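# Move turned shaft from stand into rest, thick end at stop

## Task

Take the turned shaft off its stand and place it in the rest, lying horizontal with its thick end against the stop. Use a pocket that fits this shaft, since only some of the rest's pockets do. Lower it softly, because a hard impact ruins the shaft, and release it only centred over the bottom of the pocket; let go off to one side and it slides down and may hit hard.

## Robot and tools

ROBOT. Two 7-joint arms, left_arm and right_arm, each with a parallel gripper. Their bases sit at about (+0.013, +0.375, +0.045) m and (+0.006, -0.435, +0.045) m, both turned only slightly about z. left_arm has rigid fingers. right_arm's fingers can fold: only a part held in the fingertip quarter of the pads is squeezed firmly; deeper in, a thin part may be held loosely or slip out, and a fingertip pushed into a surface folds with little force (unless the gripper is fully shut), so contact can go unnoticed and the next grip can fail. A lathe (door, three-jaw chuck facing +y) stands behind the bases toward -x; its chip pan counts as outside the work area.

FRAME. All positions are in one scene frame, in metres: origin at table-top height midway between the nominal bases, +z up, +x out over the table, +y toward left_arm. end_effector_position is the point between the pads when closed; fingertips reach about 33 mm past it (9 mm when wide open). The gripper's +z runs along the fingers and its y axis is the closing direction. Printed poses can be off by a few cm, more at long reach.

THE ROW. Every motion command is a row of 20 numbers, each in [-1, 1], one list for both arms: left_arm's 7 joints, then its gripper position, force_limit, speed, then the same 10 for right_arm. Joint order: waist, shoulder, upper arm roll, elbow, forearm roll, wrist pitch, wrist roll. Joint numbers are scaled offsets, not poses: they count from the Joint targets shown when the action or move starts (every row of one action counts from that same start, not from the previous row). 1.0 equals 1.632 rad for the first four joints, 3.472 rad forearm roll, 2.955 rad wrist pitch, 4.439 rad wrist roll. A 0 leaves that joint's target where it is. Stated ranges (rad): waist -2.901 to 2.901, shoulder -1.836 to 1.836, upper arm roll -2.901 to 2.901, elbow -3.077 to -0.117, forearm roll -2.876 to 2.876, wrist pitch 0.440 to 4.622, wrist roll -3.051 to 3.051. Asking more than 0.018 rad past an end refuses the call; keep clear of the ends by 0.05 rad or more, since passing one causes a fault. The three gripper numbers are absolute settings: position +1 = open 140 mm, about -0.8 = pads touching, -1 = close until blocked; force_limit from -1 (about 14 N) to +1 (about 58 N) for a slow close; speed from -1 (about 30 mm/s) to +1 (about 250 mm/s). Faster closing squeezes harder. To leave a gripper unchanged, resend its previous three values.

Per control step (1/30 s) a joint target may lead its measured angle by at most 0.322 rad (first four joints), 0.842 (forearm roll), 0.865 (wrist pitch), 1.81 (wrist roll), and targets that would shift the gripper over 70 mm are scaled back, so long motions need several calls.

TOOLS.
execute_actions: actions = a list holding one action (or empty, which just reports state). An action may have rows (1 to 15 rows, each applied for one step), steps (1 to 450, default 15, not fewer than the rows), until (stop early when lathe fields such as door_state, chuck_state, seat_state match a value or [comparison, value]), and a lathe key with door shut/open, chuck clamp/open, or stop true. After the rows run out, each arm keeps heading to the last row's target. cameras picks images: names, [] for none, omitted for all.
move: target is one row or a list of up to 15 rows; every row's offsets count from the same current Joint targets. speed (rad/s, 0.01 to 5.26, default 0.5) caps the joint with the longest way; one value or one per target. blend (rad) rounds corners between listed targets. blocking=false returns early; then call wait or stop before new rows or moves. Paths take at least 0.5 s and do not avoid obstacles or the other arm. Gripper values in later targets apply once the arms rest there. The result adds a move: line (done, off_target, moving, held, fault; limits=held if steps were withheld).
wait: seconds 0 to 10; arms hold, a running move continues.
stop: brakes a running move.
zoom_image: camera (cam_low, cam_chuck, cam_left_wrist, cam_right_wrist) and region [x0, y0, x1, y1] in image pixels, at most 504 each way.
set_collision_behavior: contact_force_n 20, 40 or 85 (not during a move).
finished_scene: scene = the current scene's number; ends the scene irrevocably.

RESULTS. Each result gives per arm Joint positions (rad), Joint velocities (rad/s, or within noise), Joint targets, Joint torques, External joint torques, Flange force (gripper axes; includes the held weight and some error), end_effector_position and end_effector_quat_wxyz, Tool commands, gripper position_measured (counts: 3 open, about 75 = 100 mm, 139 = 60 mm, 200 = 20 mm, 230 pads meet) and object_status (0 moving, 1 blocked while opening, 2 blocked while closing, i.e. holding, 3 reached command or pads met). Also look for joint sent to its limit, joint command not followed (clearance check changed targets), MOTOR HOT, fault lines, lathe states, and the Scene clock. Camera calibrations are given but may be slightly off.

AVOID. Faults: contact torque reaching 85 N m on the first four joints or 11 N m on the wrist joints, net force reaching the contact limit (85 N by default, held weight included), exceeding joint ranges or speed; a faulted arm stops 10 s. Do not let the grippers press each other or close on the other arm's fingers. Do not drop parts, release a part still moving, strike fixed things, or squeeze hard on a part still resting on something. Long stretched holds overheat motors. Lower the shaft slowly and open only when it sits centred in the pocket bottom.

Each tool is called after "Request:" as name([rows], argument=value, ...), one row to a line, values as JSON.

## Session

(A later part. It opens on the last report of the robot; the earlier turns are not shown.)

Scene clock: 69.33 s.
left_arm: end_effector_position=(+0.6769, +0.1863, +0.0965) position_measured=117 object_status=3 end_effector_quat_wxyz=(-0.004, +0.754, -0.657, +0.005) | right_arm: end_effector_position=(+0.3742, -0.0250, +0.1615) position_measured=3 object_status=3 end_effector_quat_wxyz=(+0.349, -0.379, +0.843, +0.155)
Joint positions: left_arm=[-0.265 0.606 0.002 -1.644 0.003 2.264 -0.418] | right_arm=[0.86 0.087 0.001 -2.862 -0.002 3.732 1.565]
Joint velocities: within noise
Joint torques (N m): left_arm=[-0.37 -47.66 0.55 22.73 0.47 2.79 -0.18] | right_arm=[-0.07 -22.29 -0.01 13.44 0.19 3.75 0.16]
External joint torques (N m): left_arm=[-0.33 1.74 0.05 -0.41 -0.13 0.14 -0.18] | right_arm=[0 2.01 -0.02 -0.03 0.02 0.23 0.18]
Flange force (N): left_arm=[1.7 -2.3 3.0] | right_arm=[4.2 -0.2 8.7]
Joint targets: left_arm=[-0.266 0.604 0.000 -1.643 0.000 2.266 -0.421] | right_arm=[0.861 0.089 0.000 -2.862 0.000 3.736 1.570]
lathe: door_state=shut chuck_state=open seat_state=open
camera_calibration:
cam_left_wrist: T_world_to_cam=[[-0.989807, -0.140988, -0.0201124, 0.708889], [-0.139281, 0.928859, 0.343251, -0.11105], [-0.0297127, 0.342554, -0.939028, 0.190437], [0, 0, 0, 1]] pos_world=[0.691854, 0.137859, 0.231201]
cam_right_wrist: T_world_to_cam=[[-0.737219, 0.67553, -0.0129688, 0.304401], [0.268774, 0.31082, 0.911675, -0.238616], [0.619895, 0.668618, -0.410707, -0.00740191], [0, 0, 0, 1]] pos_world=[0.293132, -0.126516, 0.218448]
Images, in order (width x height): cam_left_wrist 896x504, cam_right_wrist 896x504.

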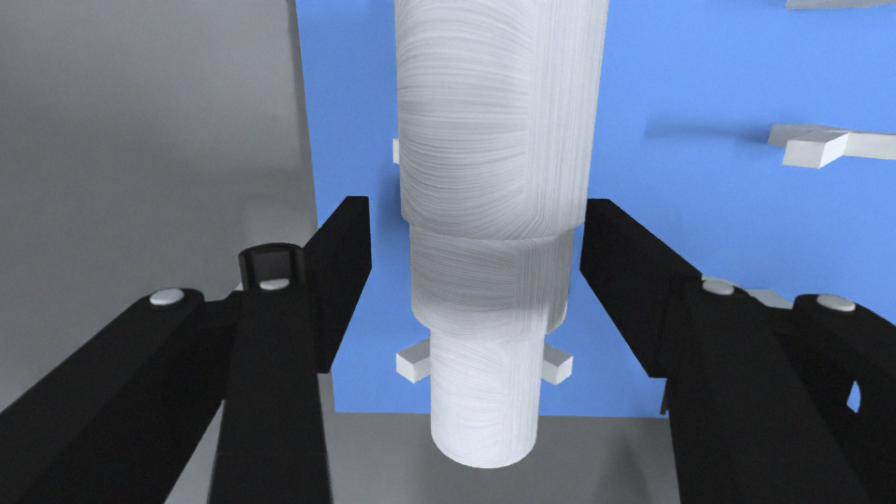

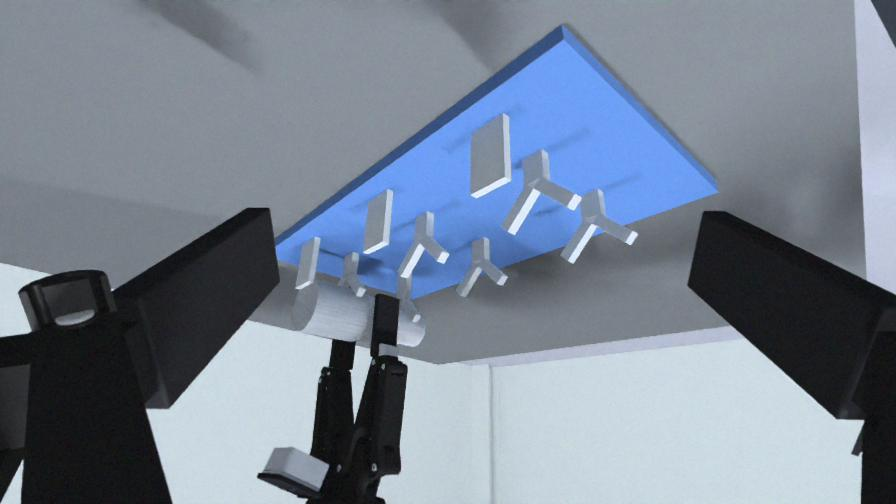

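Request:
move([
  [0,-0.0355,0,0.012,0,-0.0288,0,0.1,0,-1,0,0,0,0,0,0,0,1,1,1],
  [0,-0.0772,0,0.0484,0,-0.0711,0,0.1,0,-1,0,0,0,0,0,0,0,1,1,1],
], speed=[0.05,0.15], blend=0.01, cameras=["cam_left_wrist","cam_right_wrist"])

Request:
zoom_image(camera="cam_right_wrist", region=[280, 220, 440, 370])

Scene clock: 86.90 s.
left_arm: end_effector_position=(+0.6774, +0.1862, +0.2027) position_measured=117 object_status=3 end_effector_quat_wxyz=(-0.005, +0.754, -0.657, +0.006) | right_arm: end_effector_position=(+0.3741, -0.0250, +0.1614) position_measured=3 object_status=3 end_effector_quat_wxyz=(+0.349, -0.379, +0.843, +0.155)
Joint positions: left_arm=[-0.265 0.478 0.002 -1.564 0.003 2.058 -0.418] | right_arm=[0.86 0.087 0.001 -2.862 -0.002 3.733 1.565]
Joint velocities: left_arm=[0 0.001 -0.001 -0.001 -0.001 -0.004 -0.001] | right_arm=[within noise]
Joint torques (N m): left_arm=[-0.39 -45.4 0.44 23.91 0.56 2.27 -0.15] | right_arm=[-0.13 -22.38 -0.03 13.55 0.18 3.69 0.13]
External joint torques (N m): left_arm=[-0.18 1.98 0.17 -0.58 -0.12 -0.39 -0.15] | right_arm=[-0.06 1.84 -0.06 0.13 0.01 0.18 0.15]
Flange force (N): left_arm=[2.1 -3.8 1.7] | right_arm=[3.5 -0.4 8.3]
Joint targets: left_arm=[-0.266 0.478 0.000 -1.564 0.000 2.056 -0.421] | right_arm=[0.861 0.089 0.000 -2.862 0.000 3.736 1.570]
lathe: door_state=shut chuck_state=open seat_state=open
move: done
camera_calibration:
cam_left_wrist: T_world_to_cam=[[-0.989658, -0.141736, -0.0221032, 0.711975], [-0.140689, 0.928937, 0.342466, -0.146141], [-0.0280073, 0.342033, -0.93927, 0.289177], [0, 0, 0, 1]] pos_world=[0.69215, 0.13776, 0.337401]
cam_right_wrist: T_world_to_cam=[[-0.737181, 0.675573, -0.0128399, 0.30436], [0.268878, 0.310725, 0.911677, -0.23851], [0.619894, 0.668618, -0.410707, -0.00731395], [0, 0, 0, 1]] pos_world=[0.293032, -0.126616, 0.218348]
Images, in order (width x height): cam_left_wrist 896x504, cam_right_wrist 896x504.

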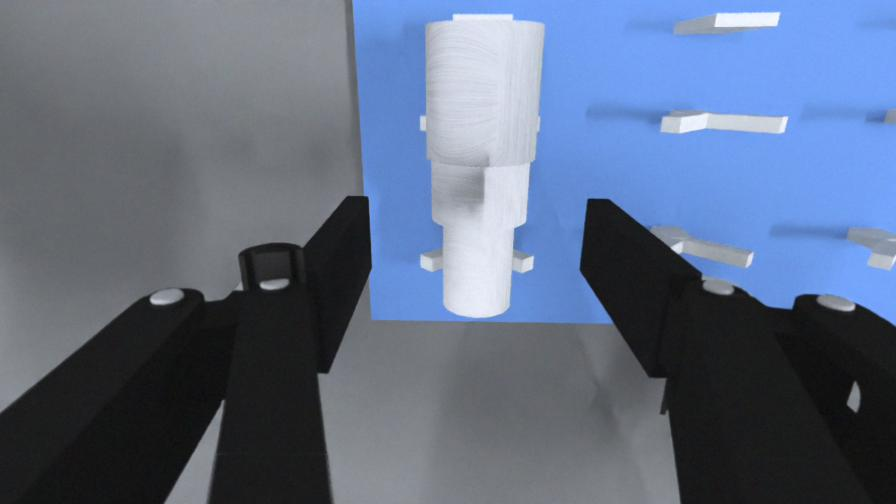

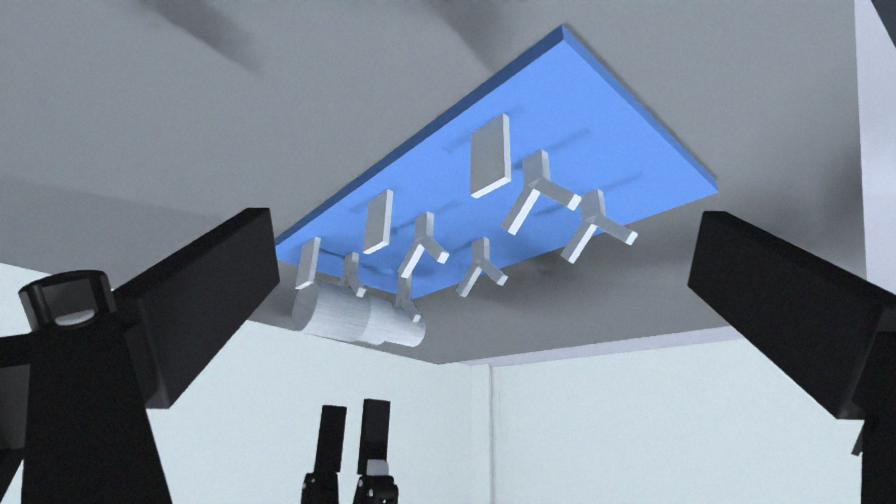

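Scaled by 3.150.

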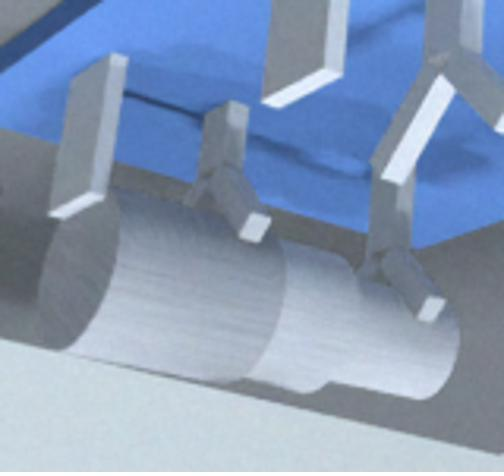

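Request:
finished_scene(scene=1)

The scene is finished: the task was done.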